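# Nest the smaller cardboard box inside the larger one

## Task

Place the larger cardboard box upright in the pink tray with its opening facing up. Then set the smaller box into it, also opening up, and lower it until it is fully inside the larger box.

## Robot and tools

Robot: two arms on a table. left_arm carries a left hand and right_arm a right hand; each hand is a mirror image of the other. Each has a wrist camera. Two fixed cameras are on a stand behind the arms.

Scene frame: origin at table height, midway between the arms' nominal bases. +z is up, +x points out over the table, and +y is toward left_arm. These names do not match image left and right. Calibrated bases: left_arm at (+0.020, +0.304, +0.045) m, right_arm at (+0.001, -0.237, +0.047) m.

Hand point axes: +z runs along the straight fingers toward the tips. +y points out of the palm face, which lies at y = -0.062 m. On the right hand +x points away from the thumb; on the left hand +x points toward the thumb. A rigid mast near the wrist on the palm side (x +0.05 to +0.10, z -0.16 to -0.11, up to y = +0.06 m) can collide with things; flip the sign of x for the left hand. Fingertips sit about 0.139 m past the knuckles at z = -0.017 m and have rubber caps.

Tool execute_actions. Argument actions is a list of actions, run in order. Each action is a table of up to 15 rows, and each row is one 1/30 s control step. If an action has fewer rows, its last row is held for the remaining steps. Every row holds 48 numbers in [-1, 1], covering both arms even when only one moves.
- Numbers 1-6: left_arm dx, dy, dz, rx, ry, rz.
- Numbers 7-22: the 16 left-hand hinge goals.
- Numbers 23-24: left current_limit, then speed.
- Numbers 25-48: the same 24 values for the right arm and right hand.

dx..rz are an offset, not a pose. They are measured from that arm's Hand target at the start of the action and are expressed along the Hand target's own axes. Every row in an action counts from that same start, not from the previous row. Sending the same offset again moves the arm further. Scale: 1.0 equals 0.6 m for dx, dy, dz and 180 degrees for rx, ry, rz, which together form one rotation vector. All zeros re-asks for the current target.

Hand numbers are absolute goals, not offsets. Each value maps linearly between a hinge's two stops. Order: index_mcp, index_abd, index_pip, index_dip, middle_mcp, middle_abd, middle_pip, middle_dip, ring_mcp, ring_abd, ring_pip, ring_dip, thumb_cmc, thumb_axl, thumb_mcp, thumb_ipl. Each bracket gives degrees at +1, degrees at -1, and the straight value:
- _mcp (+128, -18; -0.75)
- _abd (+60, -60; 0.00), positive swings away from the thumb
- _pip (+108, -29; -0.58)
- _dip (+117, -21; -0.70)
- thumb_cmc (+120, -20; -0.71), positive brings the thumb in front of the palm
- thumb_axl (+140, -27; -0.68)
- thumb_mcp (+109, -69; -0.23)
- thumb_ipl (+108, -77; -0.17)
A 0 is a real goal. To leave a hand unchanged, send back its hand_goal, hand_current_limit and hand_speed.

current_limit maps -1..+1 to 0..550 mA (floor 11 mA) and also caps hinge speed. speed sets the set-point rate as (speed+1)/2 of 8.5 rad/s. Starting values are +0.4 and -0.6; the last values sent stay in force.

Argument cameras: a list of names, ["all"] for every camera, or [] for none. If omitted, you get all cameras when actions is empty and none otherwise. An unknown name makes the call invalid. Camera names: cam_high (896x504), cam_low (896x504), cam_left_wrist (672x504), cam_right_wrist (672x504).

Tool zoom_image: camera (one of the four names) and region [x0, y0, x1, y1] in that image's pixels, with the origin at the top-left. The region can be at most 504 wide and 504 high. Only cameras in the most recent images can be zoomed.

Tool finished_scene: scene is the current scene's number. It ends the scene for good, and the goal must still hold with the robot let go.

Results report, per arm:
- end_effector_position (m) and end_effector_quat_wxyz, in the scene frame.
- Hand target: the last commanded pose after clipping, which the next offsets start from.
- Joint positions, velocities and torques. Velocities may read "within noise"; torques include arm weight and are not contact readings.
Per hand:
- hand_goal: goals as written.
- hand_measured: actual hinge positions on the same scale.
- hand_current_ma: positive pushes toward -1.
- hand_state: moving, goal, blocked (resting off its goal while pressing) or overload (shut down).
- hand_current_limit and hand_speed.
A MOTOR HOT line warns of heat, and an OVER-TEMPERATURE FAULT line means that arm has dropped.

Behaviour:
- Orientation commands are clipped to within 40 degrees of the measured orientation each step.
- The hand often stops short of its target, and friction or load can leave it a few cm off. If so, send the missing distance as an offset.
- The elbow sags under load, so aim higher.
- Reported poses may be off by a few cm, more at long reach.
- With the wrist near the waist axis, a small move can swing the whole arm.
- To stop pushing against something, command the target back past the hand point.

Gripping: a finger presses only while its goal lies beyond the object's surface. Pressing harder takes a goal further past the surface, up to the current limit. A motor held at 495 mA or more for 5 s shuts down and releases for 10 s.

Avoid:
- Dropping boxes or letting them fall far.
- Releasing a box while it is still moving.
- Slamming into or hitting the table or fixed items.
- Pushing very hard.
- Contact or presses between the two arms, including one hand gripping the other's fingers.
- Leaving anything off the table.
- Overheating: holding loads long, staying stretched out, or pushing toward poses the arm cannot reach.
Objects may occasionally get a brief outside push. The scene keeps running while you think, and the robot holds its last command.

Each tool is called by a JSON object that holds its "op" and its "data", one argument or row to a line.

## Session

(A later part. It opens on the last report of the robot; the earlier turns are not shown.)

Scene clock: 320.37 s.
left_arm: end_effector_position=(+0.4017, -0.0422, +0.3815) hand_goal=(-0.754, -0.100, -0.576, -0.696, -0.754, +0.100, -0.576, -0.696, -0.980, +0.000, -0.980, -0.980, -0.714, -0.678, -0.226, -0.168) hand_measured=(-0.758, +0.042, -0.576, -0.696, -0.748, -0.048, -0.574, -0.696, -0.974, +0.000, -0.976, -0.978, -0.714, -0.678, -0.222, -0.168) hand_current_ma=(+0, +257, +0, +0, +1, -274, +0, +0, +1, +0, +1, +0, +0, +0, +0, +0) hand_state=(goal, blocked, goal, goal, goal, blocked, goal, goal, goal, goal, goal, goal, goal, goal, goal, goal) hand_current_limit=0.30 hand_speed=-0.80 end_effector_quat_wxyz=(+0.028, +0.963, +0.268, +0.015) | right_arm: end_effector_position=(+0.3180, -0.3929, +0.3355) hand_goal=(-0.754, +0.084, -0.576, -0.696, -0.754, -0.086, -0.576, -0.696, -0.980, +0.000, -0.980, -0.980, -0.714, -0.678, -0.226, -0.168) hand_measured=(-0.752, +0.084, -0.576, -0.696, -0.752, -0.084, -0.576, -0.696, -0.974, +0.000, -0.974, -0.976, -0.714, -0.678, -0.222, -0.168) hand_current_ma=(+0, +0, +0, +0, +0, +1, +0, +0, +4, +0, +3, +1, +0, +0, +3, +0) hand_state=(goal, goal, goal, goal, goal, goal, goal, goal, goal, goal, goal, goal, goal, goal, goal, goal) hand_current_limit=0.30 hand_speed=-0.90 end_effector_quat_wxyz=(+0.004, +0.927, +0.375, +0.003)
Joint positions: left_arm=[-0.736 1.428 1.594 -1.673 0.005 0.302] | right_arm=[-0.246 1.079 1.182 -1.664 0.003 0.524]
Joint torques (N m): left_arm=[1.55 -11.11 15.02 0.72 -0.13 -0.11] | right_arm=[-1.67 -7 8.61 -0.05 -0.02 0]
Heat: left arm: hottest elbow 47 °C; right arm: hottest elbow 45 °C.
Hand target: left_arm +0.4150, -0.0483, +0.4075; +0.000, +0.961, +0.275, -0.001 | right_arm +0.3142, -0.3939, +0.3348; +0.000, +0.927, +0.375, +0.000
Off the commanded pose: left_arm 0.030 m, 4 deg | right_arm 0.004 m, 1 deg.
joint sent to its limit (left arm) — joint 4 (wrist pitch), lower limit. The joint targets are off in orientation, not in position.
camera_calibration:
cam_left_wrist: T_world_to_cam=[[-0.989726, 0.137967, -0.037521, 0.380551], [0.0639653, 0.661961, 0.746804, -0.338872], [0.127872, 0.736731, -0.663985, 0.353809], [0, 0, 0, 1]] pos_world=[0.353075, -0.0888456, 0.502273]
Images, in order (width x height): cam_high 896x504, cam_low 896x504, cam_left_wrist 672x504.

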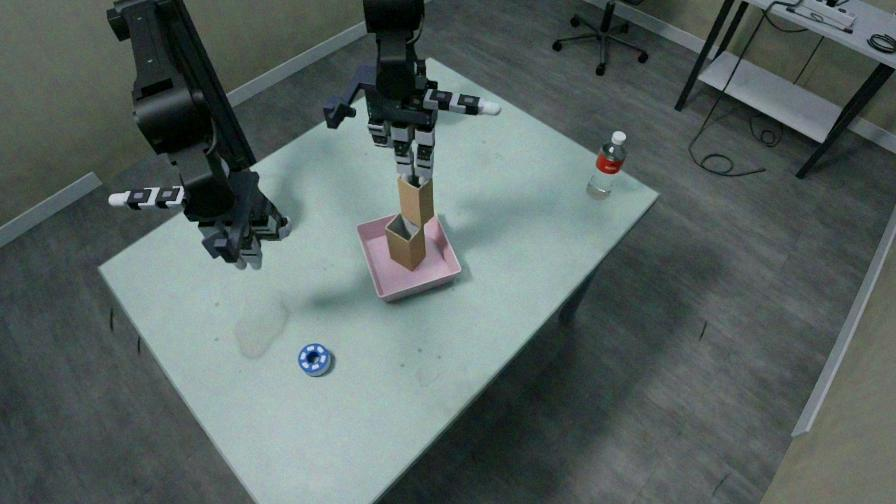

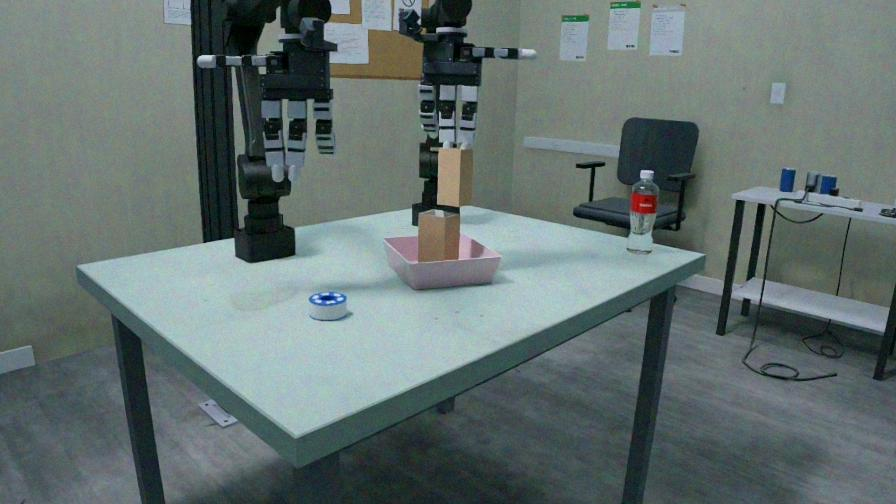

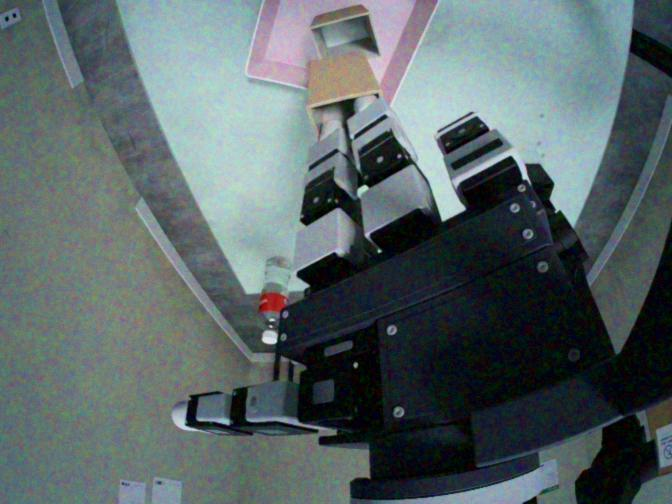

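{"op": "execute_actions", "data": {
  "actions": [
    [[-0.0385,0.0428,0.012,0,0,0,-0.754,-0.1,-0.576,-0.696,-0.754,0.1,-0.576,-0.696,-0.98,0,-0.98,-0.98,-0.714,-0.678,-0.226,-0.168,0.3,-0.8,0,0,0,0,0,0,-0.754,0.085,-0.576,-0.696,-0.754,-0.085,-0.576,-0.696,-0.98,0,-0.98,-0.98,-0.714,-0.678,-0.226,-0.168,0.3,-0.9]]
  ],
  "cameras": ["cam_high", "cam_low"]
}}

{"op": "zoom_image", "data": {
  "camera": "cam_high",
  "region": [370, 170, 450, 270]
}}

{"op": "zoom_image", "data": {
  "camera": "cam_low",
  "region": [400, 140, 480, 220]
}}

Scene clock: 343.70 s.
left_arm: end_effector_position=(+0.3996, -0.0716, +0.3728) hand_goal=(-0.754, -0.100, -0.576, -0.696, -0.754, +0.100, -0.576, -0.696, -0.980, +0.000, -0.980, -0.980, -0.714, -0.678, -0.226, -0.168) hand_measured=(-0.758, +0.042, -0.576, -0.696, -0.748, -0.048, -0.574, -0.696, -0.974, +0.000, -0.976, -0.978, -0.714, -0.678, -0.222, -0.168) hand_current_ma=(+0, +257, +0, +0, +1, -274, +0, +0, +1, +0, +1, +0, +0, +0, +0, +0) hand_state=(goal, blocked, goal, goal, goal, blocked, goal, goal, goal, goal, goal, goal, goal, goal, goal, goal) hand_current_limit=0.30 hand_speed=-0.80 end_effector_quat_wxyz=(+0.021, +0.962, +0.272, +0.011) | right_arm: end_effector_position=(+0.3180, -0.3929, +0.3355) hand_goal=(-0.754, +0.084, -0.576, -0.696, -0.754, -0.086, -0.576, -0.696, -0.980, +0.000, -0.980, -0.980, -0.714, -0.678, -0.226, -0.168) hand_measured=(-0.752, +0.084, -0.576, -0.696, -0.752, -0.084, -0.576, -0.696, -0.974, +0.000, -0.974, -0.976, -0.714, -0.678, -0.222, -0.168) hand_current_ma=(+0, +0, +0, +0, +0, +1, +0, +0, +4, +0, +3, +1, +0, +0, +3, +0) hand_state=(goal, goal, goal, goal, goal, goal, goal, goal, goal, goal, goal, goal, goal, goal, goal, goal) hand_current_limit=0.30 hand_speed=-0.90 end_effector_quat_wxyz=(+0.004, +0.927, +0.375, +0.003)
Joint positions: left_arm=[-0.792 1.485 1.636 -1.675 0.003 0.237] | right_arm=[-0.246 1.079 1.182 -1.664 0.003 0.524]
Joint torques (N m): left_arm=[0.62 -12.16 15.09 0.75 -0.1 -0.18] | right_arm=[-1.03 -7.36 8.62 -0.05 -0.02 0.05]
Motor temperatures (°C): left_arm=[25 32 50 24 24 26] | right_arm=[27 25 43 25 23 25]
Heat: left arm: hottest elbow 50 °C; right arm: hottest elbow 43 °C.
Hand target: left_arm +0.4089, -0.0823, +0.4002; +0.000, +0.961, +0.275, -0.001 | right_arm +0.3142, -0.3939, +0.3348; +0.000, +0.927, +0.375, +0.000
Off the commanded pose: left_arm 0.031 m, 3 deg | right_arm 0.004 m, 1 deg.
joint sent to its limit (left arm) — joint 4 (wrist pitch), lower limit. The joint targets are off in orientation, not in position.
Images, in order (width x height): cam_high 896x504, cam_low 896x504.

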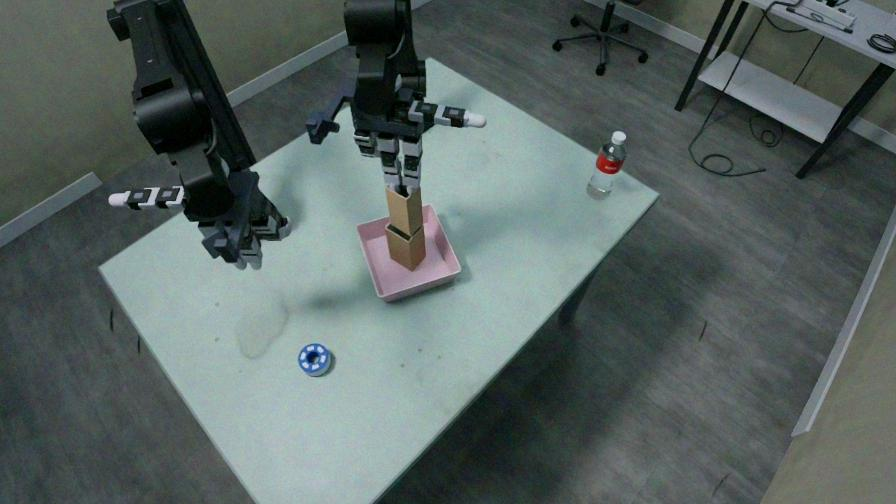

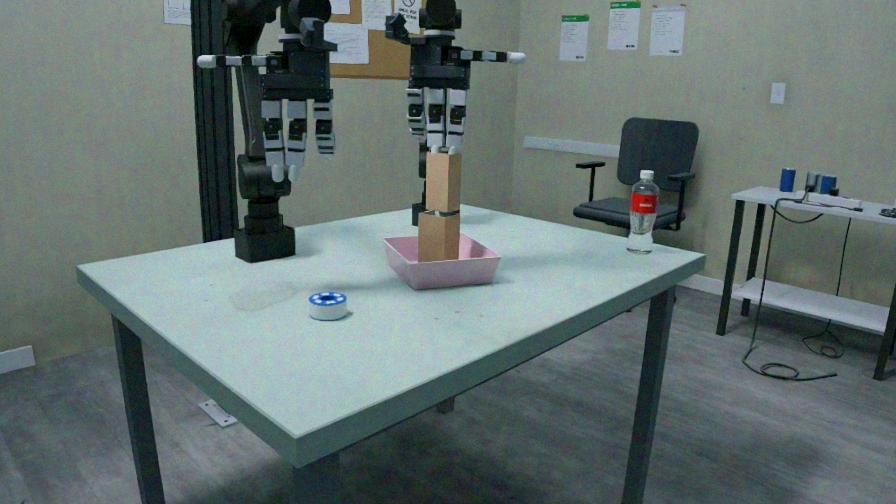

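Scaled by 5.040 from the camera's 896x504 image, which has a finer 1280x720 frame.

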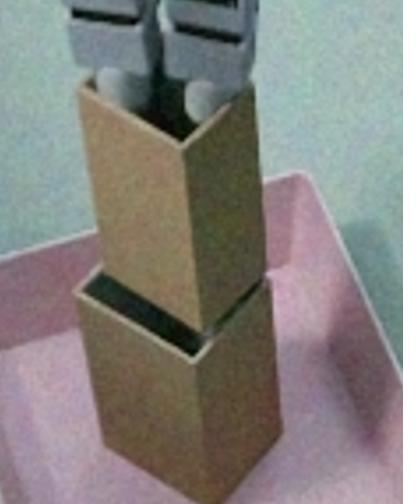

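Scaled by 6.300 from the camera's 896x504 image, which has a finer 1280x720 frame.

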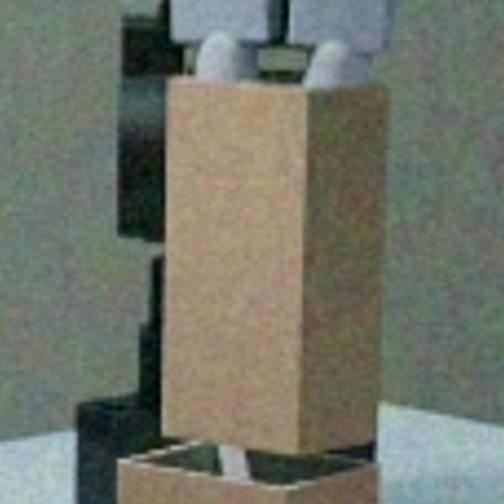

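{"op": "execute_actions", "data": {
  "actions": [
    [[-0.003,0.003,0.01,0,0,-0.0195,-0.754,-0.1,-0.576,-0.696,-0.754,0.1,-0.576,-0.696,-0.98,0,-0.98,-0.98,-0.714,-0.678,-0.226,-0.168,0.3,-0.8,0,0,0,0,0,0,-0.754,0.085,-0.576,-0.696,-0.754,-0.085,-0.576,-0.696,-0.98,0,-0.98,-0.98,-0.714,-0.678,-0.226,-0.168,0.3,-0.9]]
  ],
  "cameras": ["cam_high", "cam_low"]
}}

{"op": "zoom_image", "data": {
  "camera": "cam_high",
  "region": [370, 170, 450, 270]
}}

{"op": "zoom_image", "data": {
  "camera": "cam_low",
  "region": [400, 140, 480, 220]
}}

Scene clock: 370.63 s.
left_arm: end_effector_position=(+0.4015, -0.0703, +0.3708) hand_goal=(-0.754, -0.100, -0.576, -0.696, -0.754, +0.100, -0.576, -0.696, -0.980, +0.000, -0.980, -0.980, -0.714, -0.678, -0.226, -0.168) hand_measured=(-0.758, +0.042, -0.576, -0.696, -0.748, -0.048, -0.574, -0.696, -0.974, +0.000, -0.976, -0.978, -0.714, -0.678, -0.222, -0.168) hand_current_ma=(+0, +257, +0, +0, +1, -274, +0, +0, +1, +0, +1, +0, +0, +0, +0, +0) hand_state=(goal, blocked, goal, goal, goal, blocked, goal, goal, goal, goal, goal, goal, goal, goal, goal, goal) hand_current_limit=0.30 hand_speed=-0.80 end_effector_quat_wxyz=(+0.020, +0.952, +0.306, +0.009) | right_arm: end_effector_position=(+0.3180, -0.3929, +0.3355) hand_goal=(-0.754, +0.084, -0.576, -0.696, -0.754, -0.086, -0.576, -0.696, -0.980, +0.000, -0.980, -0.980, -0.714, -0.678, -0.226, -0.168) hand_measured=(-0.752, +0.084, -0.576, -0.696, -0.752, -0.084, -0.576, -0.696, -0.974, +0.000, -0.974, -0.976, -0.714, -0.678, -0.222, -0.168) hand_current_ma=(+0, +0, +0, +0, +0, +1, +0, +0, +4, +0, +3, +1, +0, +0, +3, +0) hand_state=(goal, goal, goal, goal, goal, goal, goal, goal, goal, goal, goal, goal, goal, goal, goal, goal) hand_current_limit=0.30 hand_speed=-0.90 end_effector_quat_wxyz=(+0.004, +0.927, +0.375, +0.003)
Joint positions: left_arm=[-0.801 1.489 1.636 -1.675 0.002 0.159] | right_arm=[-0.246 1.079 1.182 -1.664 0.003 0.524]
Joint torques (N m): left_arm=[-0.09 -11.63 14.97 0.72 -0.16 -0.13] | right_arm=[-0.79 -7.77 8.66 -0.24 -0.02 0.03]
Heat: left arm: hottest elbow 54 °C; right arm: hottest elbow 42 °C.
Hand target: left_arm +0.4083, -0.0847, +0.3942; +0.000, +0.952, +0.305, -0.001 | right_arm +0.3142, -0.3939, +0.3348; +0.000, +0.927, +0.375, +0.000
Off the commanded pose: left_arm 0.028 m, 3 deg | right_arm 0.004 m, 1 deg.
joint sent to its limit (left arm) — joint 4 (wrist pitch), lower limit. The joint targets are off in orientation, not in position.
Images, in order (width x height): cam_high 896x504, cam_low 896x504.

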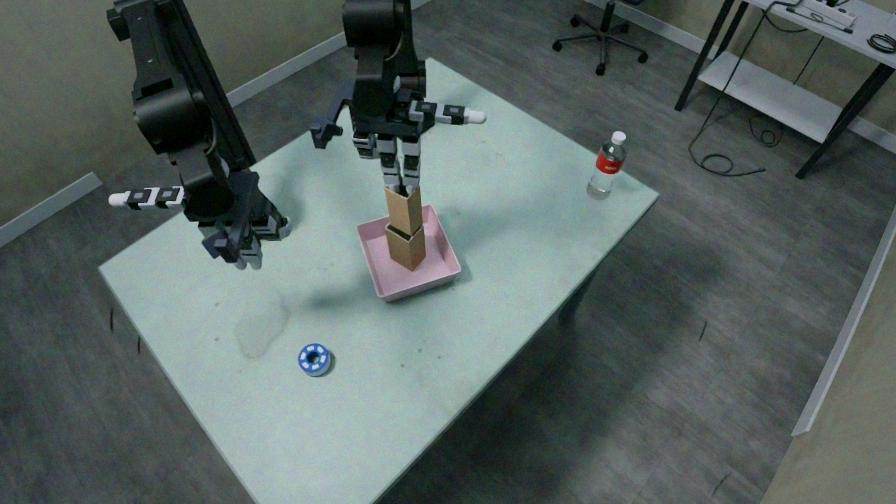

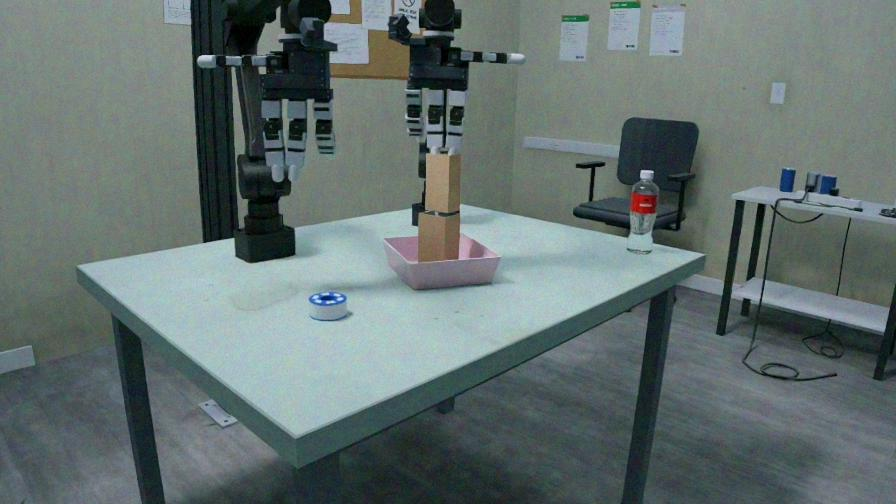

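Scaled by 5.040 from the camera's 896x504 image, which has a finer 1280x720 frame.

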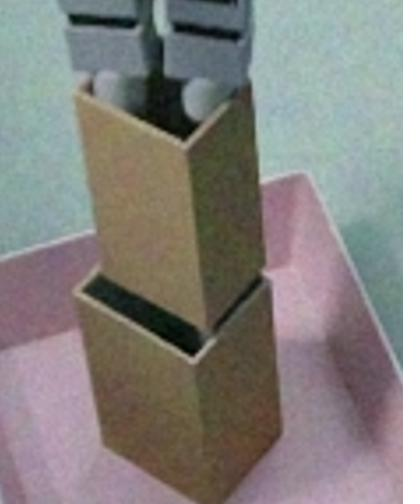

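Scaled by 6.300 from the camera's 896x504 image, which has a finer 1280x720 frame.

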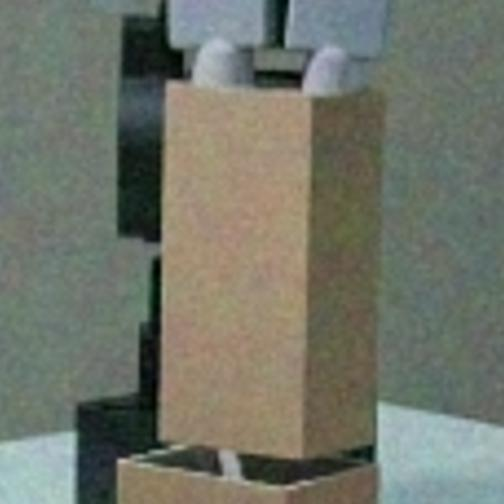

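{"op": "execute_actions", "data": {
  "actions": [
    [[-0.010,0.001,0.0067,0,0,0,-0.754,-0.1,-0.576,-0.696,-0.754,0.1,-0.576,-0.696,-0.98,0,-0.98,-0.98,-0.714,-0.678,-0.226,-0.168,0.3,-0.8,0,0,0,0,0,0,-0.754,0.085,-0.576,-0.696,-0.754,-0.085,-0.576,-0.696,-0.98,0,-0.98,-0.98,-0.714,-0.678,-0.226,-0.168,0.3,-0.9]]
  ],
  "cameras": ["cam_high", "cam_low"]
}}

{"op": "zoom_image", "data": {
  "camera": "cam_high",
  "region": [370, 170, 450, 270]
}}

{"op": "zoom_image", "data": {
  "camera": "cam_low",
  "region": [400, 140, 480, 220]
}}

Scene clock: 382.90 s.
left_arm: end_effector_position=(+0.3972, -0.0752, +0.3692) hand_goal=(-0.754, -0.100, -0.576, -0.696, -0.754, +0.100, -0.576, -0.696, -0.980, +0.000, -0.980, -0.980, -0.714, -0.678, -0.226, -0.168) hand_measured=(-0.758, +0.042, -0.576, -0.696, -0.748, -0.048, -0.574, -0.696, -0.974, +0.000, -0.976, -0.978, -0.714, -0.678, -0.222, -0.168) hand_current_ma=(+0, +257, +0, +0, +1, -274, +0, +0, +1, +0, +1, +0, +0, +0, +0, +0) hand_state=(goal, blocked, goal, goal, goal, blocked, goal, goal, goal, goal, goal, goal, goal, goal, goal, goal) hand_current_limit=0.30 hand_speed=-0.80 end_effector_quat_wxyz=(+0.019, +0.952, +0.305, +0.008) | right_arm: end_effector_position=(+0.3180, -0.3929, +0.3355) hand_goal=(-0.754, +0.084, -0.576, -0.696, -0.754, -0.086, -0.576, -0.696, -0.980, +0.000, -0.980, -0.980, -0.714, -0.678, -0.226, -0.168) hand_measured=(-0.752, +0.084, -0.576, -0.696, -0.752, -0.084, -0.576, -0.696, -0.974, +0.000, -0.974, -0.976, -0.714, -0.678, -0.222, -0.168) hand_current_ma=(+0, +0, +0, +0, +0, +1, +0, +0, +4, +0, +3, +1, +0, +0, +3, +0) hand_state=(goal, goal, goal, goal, goal, goal, goal, goal, goal, goal, goal, goal, goal, goal, goal, goal) hand_current_limit=0.30 hand_speed=-0.90 end_effector_quat_wxyz=(+0.004, +0.927, +0.375, +0.003)
Joint positions: left_arm=[-0.815 1.492 1.636 -1.675 0.002 0.145] | right_arm=[-0.246 1.079 1.182 -1.664 0.003 0.524]
Joint torques (N m): left_arm=[0.03 -11.75 14.58 0.72 -0.14 -0.17] | right_arm=[-1.44 -7.36 8.54 -0.08 0 0]
Motor temperatures (°C): left_arm=[25 32 55 24 24 26] | right_arm=[27 25 42 24 23 25]
Heat: left arm: hottest elbow 55 °C; right arm: hottest elbow 42 °C.
Hand target: left_arm +0.4037, -0.0888, +0.3902; +0.000, +0.952, +0.305, -0.001 | right_arm +0.3142, -0.3939, +0.3348; +0.000, +0.927, +0.375, +0.000
Off the commanded pose: left_arm 0.026 m, 2 deg | right_arm 0.004 m, 1 deg.
joint sent to its limit (left arm) — joint 4 (wrist pitch), lower limit. The joint targets are off in orientation, not in position.
Images, in order (width x height): cam_high 896x504, cam_low 896x504.

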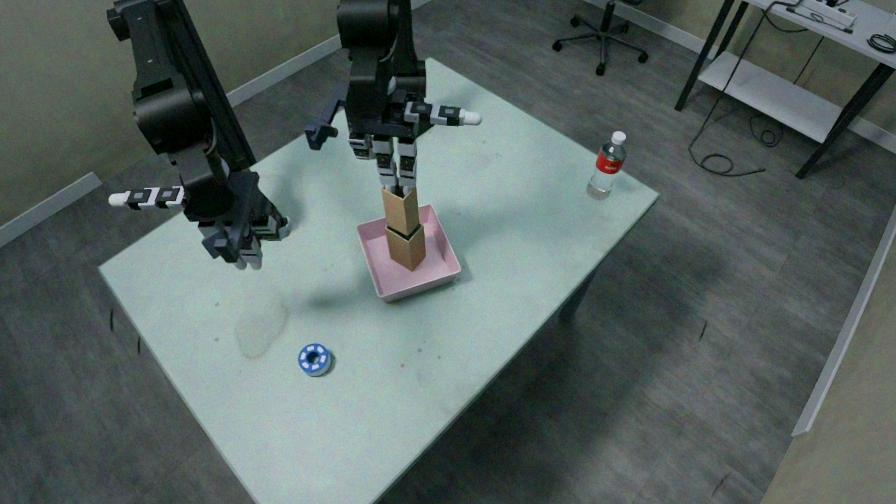

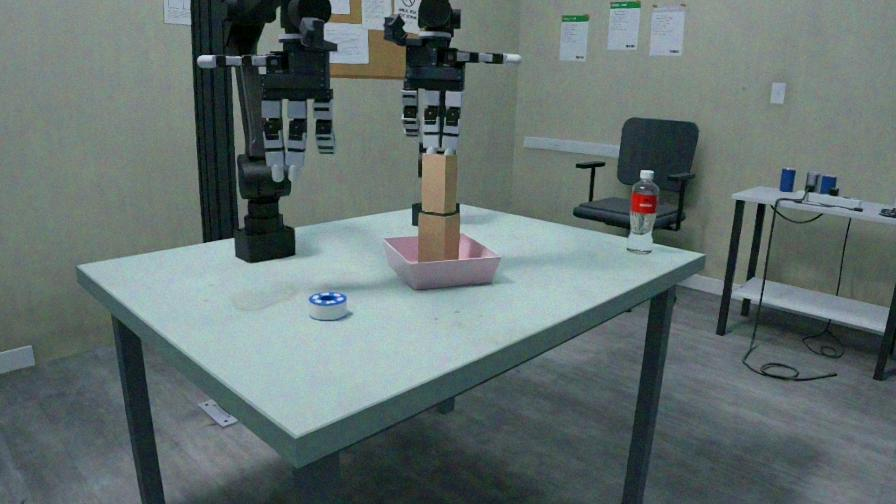

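Scaled by 5.040 from the camera's 896x504 image, which has a finer 1280x720 frame.

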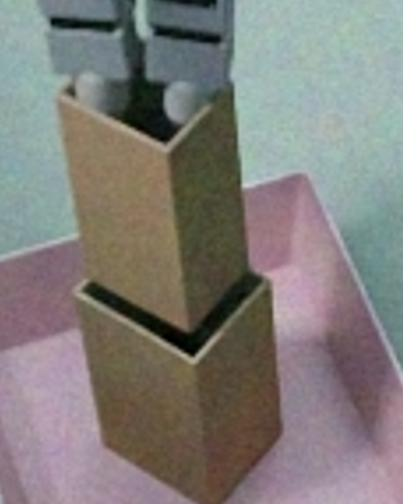

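Scaled by 6.300 from the camera's 896x504 image, which has a finer 1280x720 frame.

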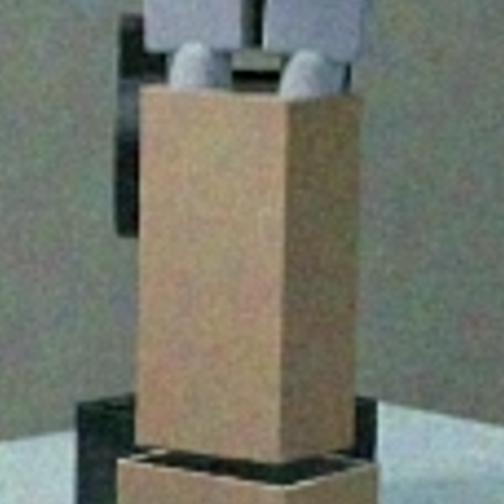

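{"op": "execute_actions", "data": {
  "actions": [
    [[0.0034,0.0024,0.012,0,0,0,-0.754,-0.1,-0.576,-0.696,-0.754,0.1,-0.576,-0.696,-0.98,0,-0.98,-0.98,-0.714,-0.678,-0.226,-0.168,0.3,-0.8,0,0,0,0,0,0,-0.754,0.085,-0.576,-0.696,-0.754,-0.085,-0.576,-0.696,-0.98,0,-0.98,-0.98,-0.714,-0.678,-0.226,-0.168,0.3,-0.9]]
  ],
  "cameras": ["cam_high", "cam_low"]
}}

{"op": "zoom_image", "data": {
  "camera": "cam_high",
  "region": [370, 170, 450, 270]
}}

{"op": "zoom_image", "data": {
  "camera": "cam_low",
  "region": [400, 140, 480, 220]
}}

Scene clock: 395.23 s.
left_arm: end_effector_position=(+0.3988, -0.0769, +0.3639) hand_goal=(-0.754, -0.100, -0.576, -0.696, -0.754, +0.100, -0.576, -0.696, -0.980, +0.000, -0.980, -0.980, -0.714, -0.678, -0.226, -0.168) hand_measured=(-0.758, +0.042, -0.576, -0.696, -0.748, -0.048, -0.574, -0.696, -0.974, +0.000, -0.976, -0.978, -0.714, -0.678, -0.222, -0.168) hand_current_ma=(+0, +257, +0, +0, +1, -274, +0, +0, +1, +0, +1, +0, +0, +0, +0, +0) hand_state=(goal, blocked, goal, goal, goal, blocked, goal, goal, goal, goal, goal, goal, goal, goal, goal, goal) hand_current_limit=0.30 hand_speed=-0.80 end_effector_quat_wxyz=(+0.014, +0.952, +0.305, +0.006) | right_arm: end_effector_position=(+0.3180, -0.3929, +0.3355) hand_goal=(-0.754, +0.084, -0.576, -0.696, -0.754, -0.086, -0.576, -0.696, -0.980, +0.000, -0.980, -0.980, -0.714, -0.678, -0.226, -0.168) hand_measured=(-0.752, +0.084, -0.576, -0.696, -0.752, -0.084, -0.576, -0.696, -0.974, +0.000, -0.974, -0.976, -0.714, -0.678, -0.222, -0.168) hand_current_ma=(+0, +0, +0, +0, +0, +1, +0, +0, +4, +0, +3, +1, +0, +0, +3, +0) hand_state=(goal, goal, goal, goal, goal, goal, goal, goal, goal, goal, goal, goal, goal, goal, goal, goal) hand_current_limit=0.30 hand_speed=-0.90 end_effector_quat_wxyz=(+0.004, +0.927, +0.375, +0.003)
Joint positions: left_arm=[-0.815 1.503 1.637 -1.675 0.002 0.145] | right_arm=[-0.246 1.079 1.182 -1.664 0.003 0.524]
Joint torques (N m): left_arm=[0.32 -11.87 14.32 0.72 -0.12 -0.13] | right_arm=[-1.49 -7.47 8.32 -0.23 -0.03 -0.05]
Motor temperatures (°C): left_arm=[25 33 56 24 24 26] | right_arm=[27 25 42 24 23 25]
Heat: left arm: hottest elbow 56 °C; right arm: hottest elbow 42 °C.
Hand target: left_arm +0.4062, -0.0888, +0.3831; +0.000, +0.952, +0.305, -0.001 | right_arm +0.3142, -0.3939, +0.3348; +0.000, +0.927, +0.375, +0.000
Off the commanded pose: left_arm 0.024 m, 2 deg | right_arm 0.004 m, 1 deg.
joint sent to its limit (left arm) — joint 4 (wrist pitch), lower limit. The joint targets are off in orientation, not in position.
Images, in order (width x height): cam_high 896x504, cam_low 896x504.

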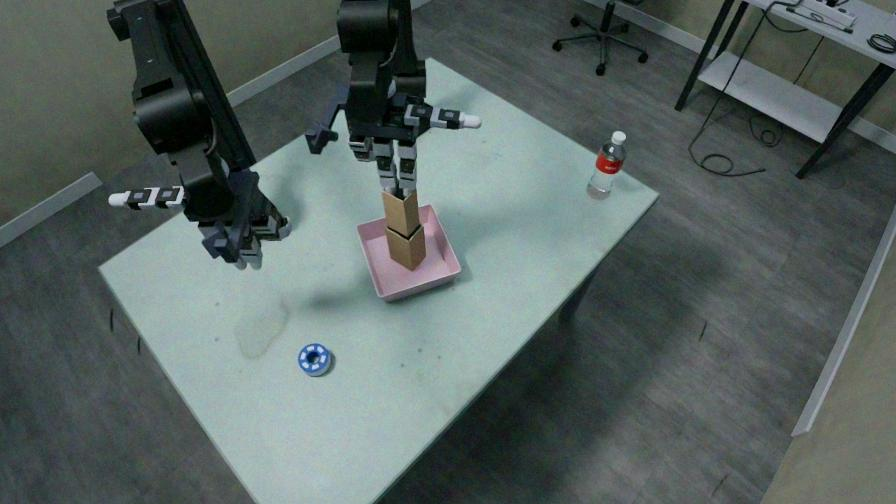

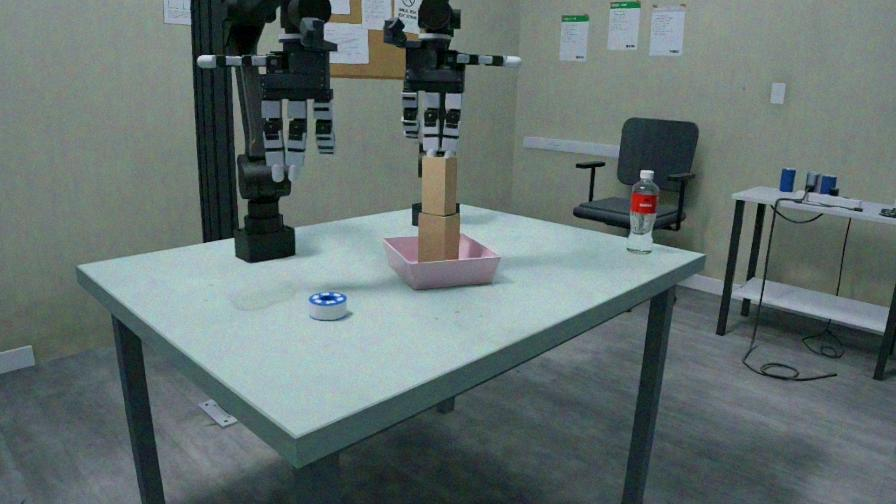

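Scaled by 5.040 from the camera's 896x504 image, which has a finer 1280x720 frame.

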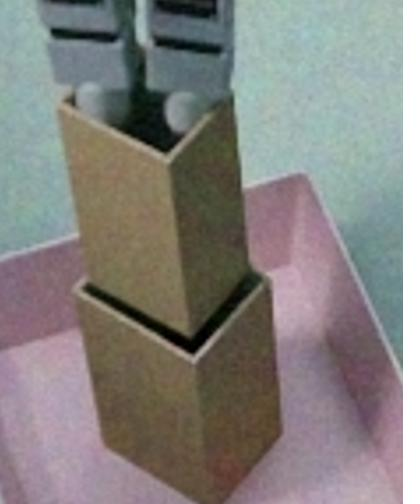

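Scaled by 6.300 from the camera's 896x504 image, which has a finer 1280x720 frame.

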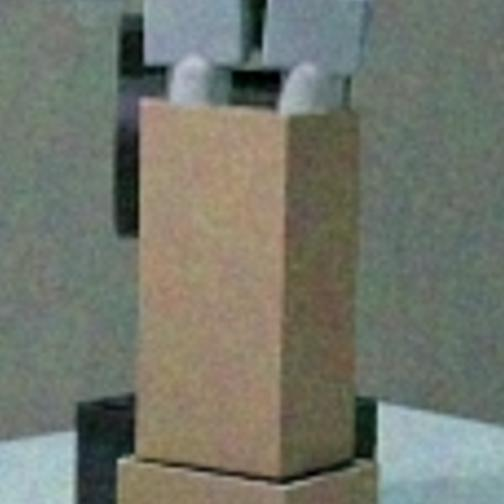

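{"op": "execute_actions", "data": {
  "actions": [
    [[0.0064,0.0025,0,0,0,0,-0.754,-0.1,-0.576,-0.696,-0.754,0.1,-0.576,-0.696,-0.98,0,-0.98,-0.98,-0.714,-0.678,-0.226,-0.168,0.3,-0.8,0,0,0,0,0,0,-0.754,0.085,-0.576,-0.696,-0.754,-0.085,-0.576,-0.696,-0.98,0,-0.98,-0.98,-0.714,-0.678,-0.226,-0.168,0.3,-0.9]]
  ],
  "cameras": ["cam_high", "cam_low", "cam_left_wrist"]
}}

{"op": "zoom_image", "data": {
  "camera": "cam_high",
  "region": [370, 170, 450, 270]
}}

{"op": "zoom_image", "data": {
  "camera": "cam_low",
  "region": [400, 140, 480, 220]
}}

{"op": "zoom_image", "data": {
  "camera": "cam_left_wrist",
  "region": [260, 0, 480, 170]
}}

Scene clock: 407.67 s.
left_arm: end_effector_position=(+0.3988, -0.0769, +0.3639) hand_goal=(-0.754, -0.100, -0.576, -0.696, -0.754, +0.100, -0.576, -0.696, -0.980, +0.000, -0.980, -0.980, -0.714, -0.678, -0.226, -0.168) hand_measured=(-0.758, +0.042, -0.576, -0.696, -0.748, -0.048, -0.574, -0.696, -0.974, +0.000, -0.976, -0.978, -0.714, -0.678, -0.222, -0.168) hand_current_ma=(+0, +257, +0, +0, +1, -274, +0, +0, +1, +0, +1, +0, +0, +0, +0, +0) hand_state=(goal, blocked, goal, goal, goal, blocked, goal, goal, goal, goal, goal, goal, goal, goal, goal, goal) hand_current_limit=0.30 hand_speed=-0.80 end_effector_quat_wxyz=(+0.014, +0.952, +0.305, +0.006) | right_arm: end_effector_position=(+0.3180, -0.3929, +0.3355) hand_goal=(-0.754, +0.084, -0.576, -0.696, -0.754, -0.086, -0.576, -0.696, -0.980, +0.000, -0.980, -0.980, -0.714, -0.678, -0.226, -0.168) hand_measured=(-0.752, +0.084, -0.576, -0.696, -0.752, -0.084, -0.576, -0.696, -0.974, +0.000, -0.974, -0.976, -0.714, -0.678, -0.222, -0.168) hand_current_ma=(+0, +0, +0, +0, +0, +1, +0, +0, +4, +0, +3, +1, +0, +0, +3, +0) hand_state=(goal, goal, goal, goal, goal, goal, goal, goal, goal, goal, goal, goal, goal, goal, goal, goal) hand_current_limit=0.30 hand_speed=-0.90 end_effector_quat_wxyz=(+0.004, +0.927, +0.375, +0.003)
Joint positions: left_arm=[-0.815 1.503 1.637 -1.675 0.002 0.145] | right_arm=[-0.246 1.079 1.182 -1.664 0.003 0.524]
Joint torques (N m): left_arm=[0.97 -11.46 14.74 0.68 -0.13 -0.05] | right_arm=[-1.73 -7.41 8.61 0.05 -0.01 0.04]
Heat: left arm: hottest elbow 54 °C; right arm: hottest elbow 42 °C.
Hand target: left_arm +0.4102, -0.0878, +0.3831; +0.000, +0.952, +0.305, -0.001 | right_arm +0.3142, -0.3939, +0.3348; +0.000, +0.927, +0.375, +0.000
Off the commanded pose: left_arm 0.025 m, 2 deg | right_arm 0.004 m, 1 deg.
joint sent to its limit (left arm) — joint 4 (wrist pitch), lower limit. The joint targets are off in orientation, not in position.
camera_calibration:
cam_left_wrist: T_world_to_cam=[[-0.998121, 0.0607059, -0.00832217, 0.368614], [0.0332117, 0.650128, 0.759098, -0.295667], [0.0514923, 0.757396, -0.650923, 0.395426], [0, 0, 0, 1]] pos_world=[0.35738, -0.129649, 0.4849]
Images, in order (width x height): cam_high 896x504, cam_low 896x504, cam_left_wrist 672x504.

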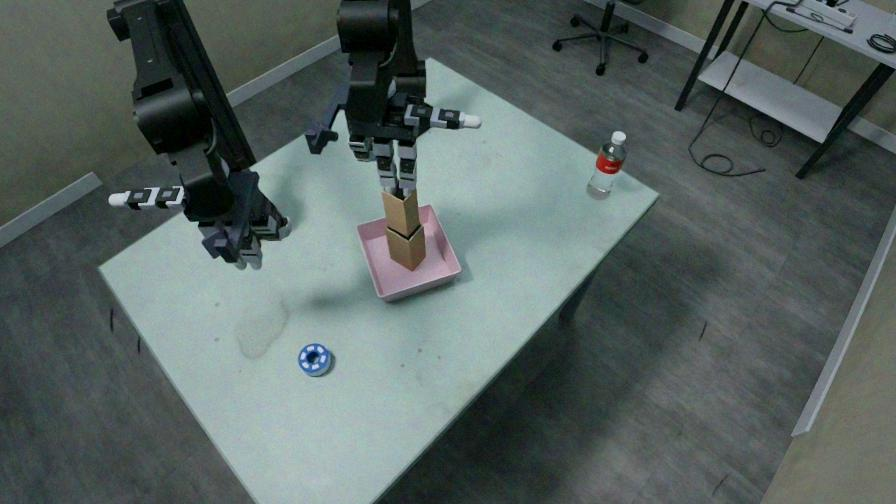

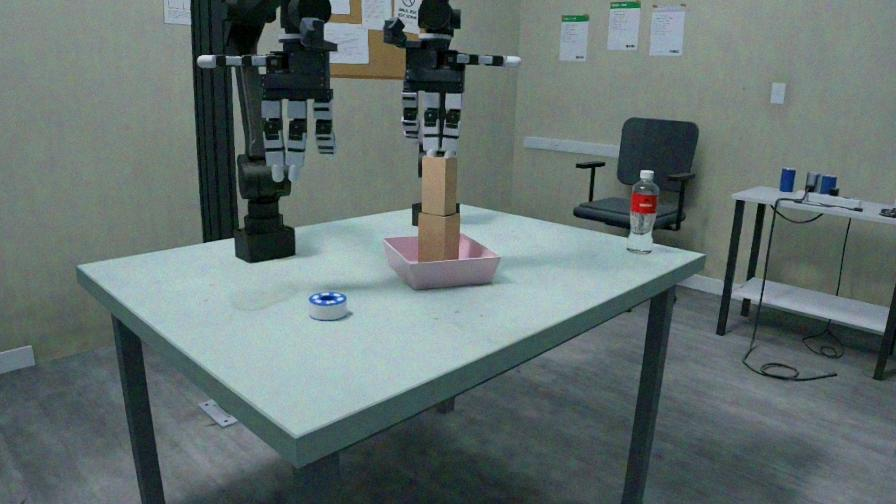

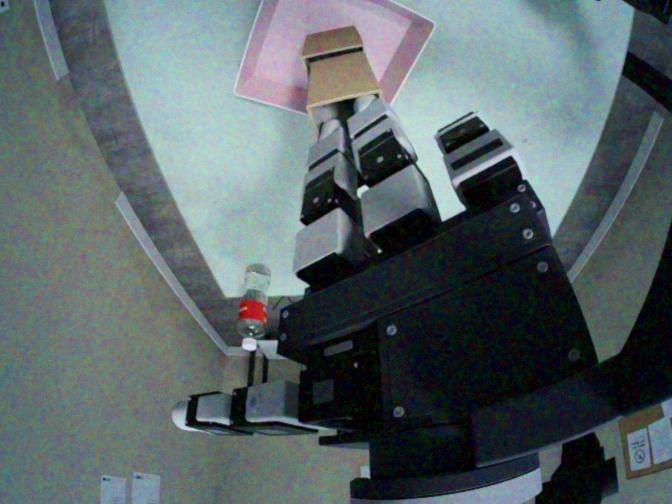

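Scaled by 5.040 from the camera's 896x504 image, which has a finer 1280x720 frame.

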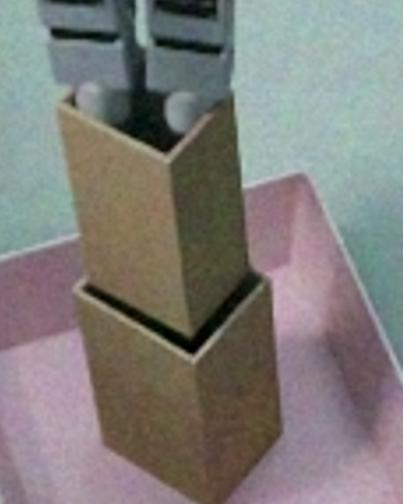

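Scaled by 6.300 from the camera's 896x504 image, which has a finer 1280x720 frame.

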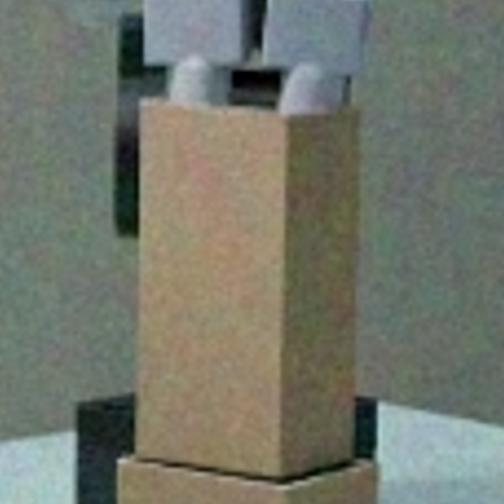

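Scaled by 2.291 from the camera's 672x504 image, which has a finer 960x720 frame.

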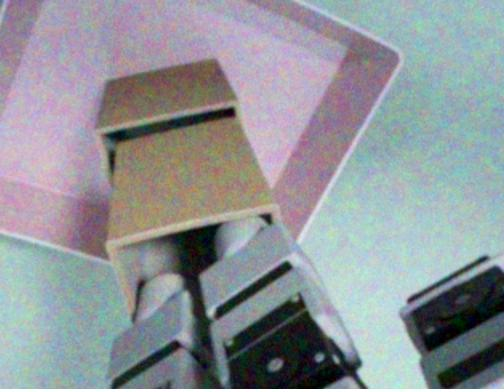

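{"op": "execute_actions", "data": {
  "actions": [
    [[0.0064,0.0025,0.002,0,0,0,-0.754,-0.1,-0.576,-0.696,-0.754,0.1,-0.576,-0.696,-0.98,0,-0.98,-0.98,-0.714,-0.678,-0.226,-0.168,0.3,-0.8,0,0,0,0,0,0,-0.754,0.085,-0.576,-0.696,-0.754,-0.085,-0.576,-0.696,-0.98,0,-0.98,-0.98,-0.714,-0.678,-0.226,-0.168,0.3,-0.9]]
  ],
  "cameras": ["cam_high", "cam_low", "cam_left_wrist"]
}}

{"op": "zoom_image", "data": {
  "camera": "cam_high",
  "region": [370, 170, 450, 270]
}}

{"op": "zoom_image", "data": {
  "camera": "cam_low",
  "region": [400, 140, 480, 220]
}}

{"op": "zoom_image", "data": {
  "camera": "cam_left_wrist",
  "region": [260, 0, 480, 170]
}}

Scene clock: 415.13 s.
left_arm: end_effector_position=(+0.4004, -0.0787, +0.3638) hand_goal=(-0.754, -0.100, -0.576, -0.696, -0.754, +0.100, -0.576, -0.696, -0.980, +0.000, -0.980, -0.980, -0.714, -0.678, -0.226, -0.168) hand_measured=(-0.758, +0.042, -0.578, -0.696, -0.748, -0.048, -0.574, -0.696, -0.974, +0.000, -0.976, -0.978, -0.714, -0.678, -0.222, -0.168) hand_current_ma=(+0, +257, +0, +0, +1, -274, +0, +0, +1, +0, +1, +0, +0, +0, +0, +0) hand_state=(goal, blocked, goal, goal, goal, blocked, goal, goal, goal, goal, goal, goal, goal, goal, goal, goal) hand_current_limit=0.30 hand_speed=-0.80 end_effector_quat_wxyz=(+0.014, +0.952, +0.305, +0.006) | right_arm: end_effector_position=(+0.3180, -0.3929, +0.3355) hand_goal=(-0.754, +0.084, -0.576, -0.696, -0.754, -0.086, -0.576, -0.696, -0.980, +0.000, -0.980, -0.980, -0.714, -0.678, -0.226, -0.168) hand_measured=(-0.752, +0.084, -0.576, -0.696, -0.752, -0.084, -0.576, -0.696, -0.974, +0.000, -0.974, -0.976, -0.714, -0.678, -0.222, -0.168) hand_current_ma=(+0, +0, +0, +0, +0, +1, +0, +0, +4, +0, +3, +1, +0, +0, +3, +0) hand_state=(goal, goal, goal, goal, goal, goal, goal, goal, goal, goal, goal, goal, goal, goal, goal, goal) hand_current_limit=0.30 hand_speed=-0.90 end_effector_quat_wxyz=(+0.004, +0.927, +0.375, +0.003)
Joint positions: left_arm=[-0.815 1.509 1.643 -1.675 0.002 0.147] | right_arm=[-0.246 1.079 1.182 -1.664 0.003 0.524]
Joint torques (N m): left_arm=[1.79 -11.58 14.58 0.69 -0.12 -0.01] | right_arm=[-1.2 -7.24 8.42 0.03 0.02 0.01]
Heat: left arm: hottest elbow 54 °C; right arm: hottest elbow 42 °C.
Hand target: left_arm +0.4142, -0.0867, +0.3819; +0.000, +0.952, +0.305, -0.001 | right_arm +0.3142, -0.3939, +0.3348; +0.000, +0.927, +0.375, +0.000
Off the commanded pose: left_arm 0.024 m, 2 deg | right_arm 0.004 m, 1 deg.
joint sent to its limit (left arm) — joint 4 (wrist pitch), lower limit. The joint targets are off in orientation, not in position.
camera_calibration:
cam_left_wrist: T_world_to_cam=[[-0.998026, 0.0622078, -0.00860668, 0.370516], [0.0339896, 0.650308, 0.75891, -0.2947], [0.0528072, 0.75712, -0.651138, 0.396167], [0, 0, 0, 1]] pos_world=[0.358881, -0.131349, 0.484799]
Images, in order (width x height): cam_high 896x504, cam_low 896x504, cam_left_wrist 672x504.

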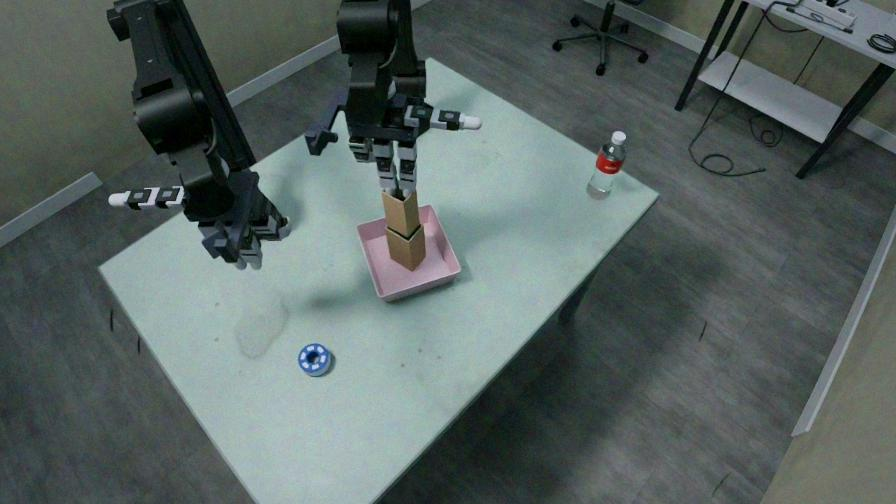

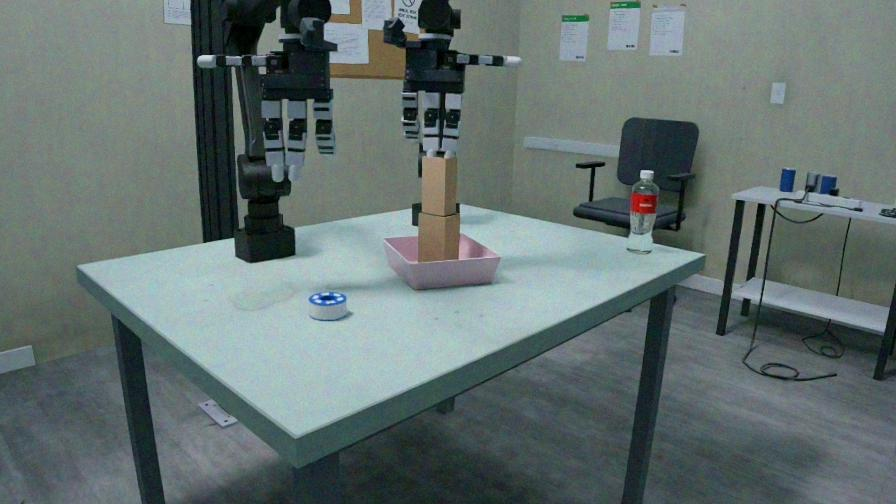

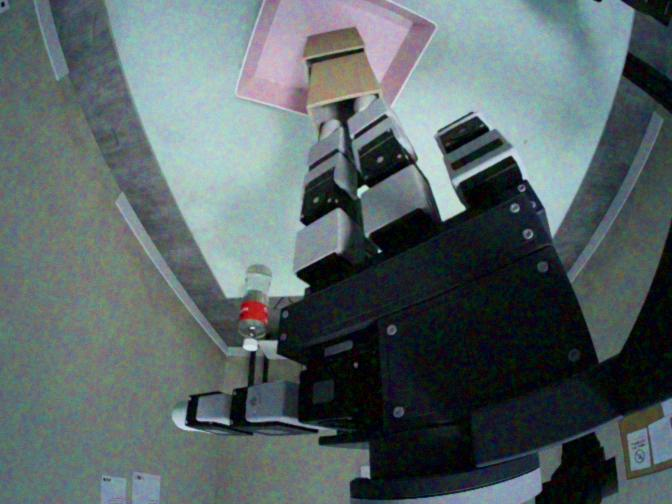

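Scaled by 5.040 from the camera's 896x504 image, which has a finer 1280x720 frame.

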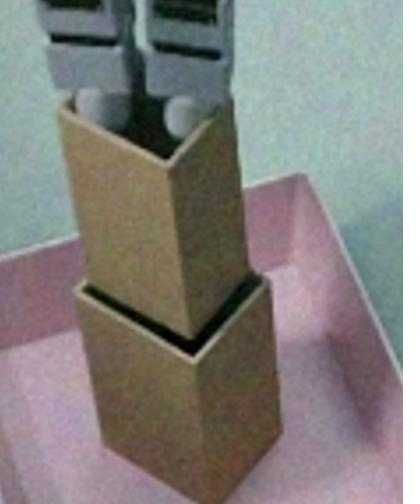

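Scaled by 6.300 from the camera's 896x504 image, which has a finer 1280x720 frame.

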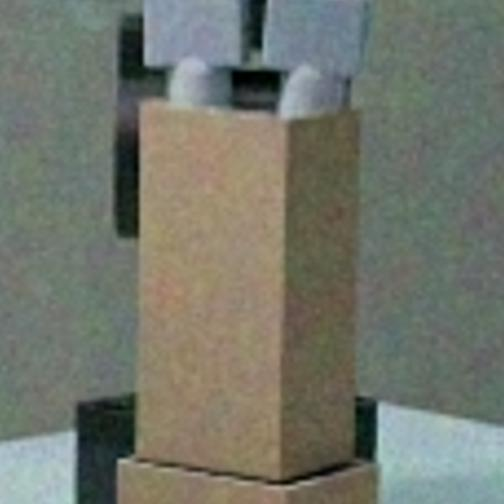

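Scaled by 2.291 from the camera's 672x504 image, which has a finer 960x720 frame.

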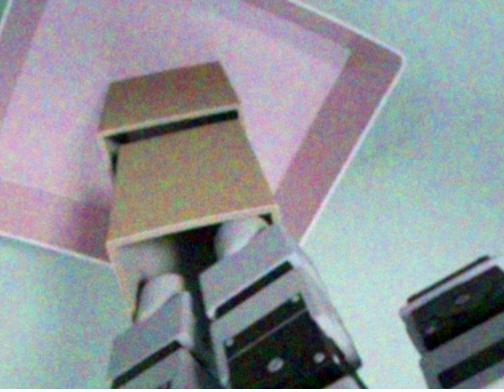

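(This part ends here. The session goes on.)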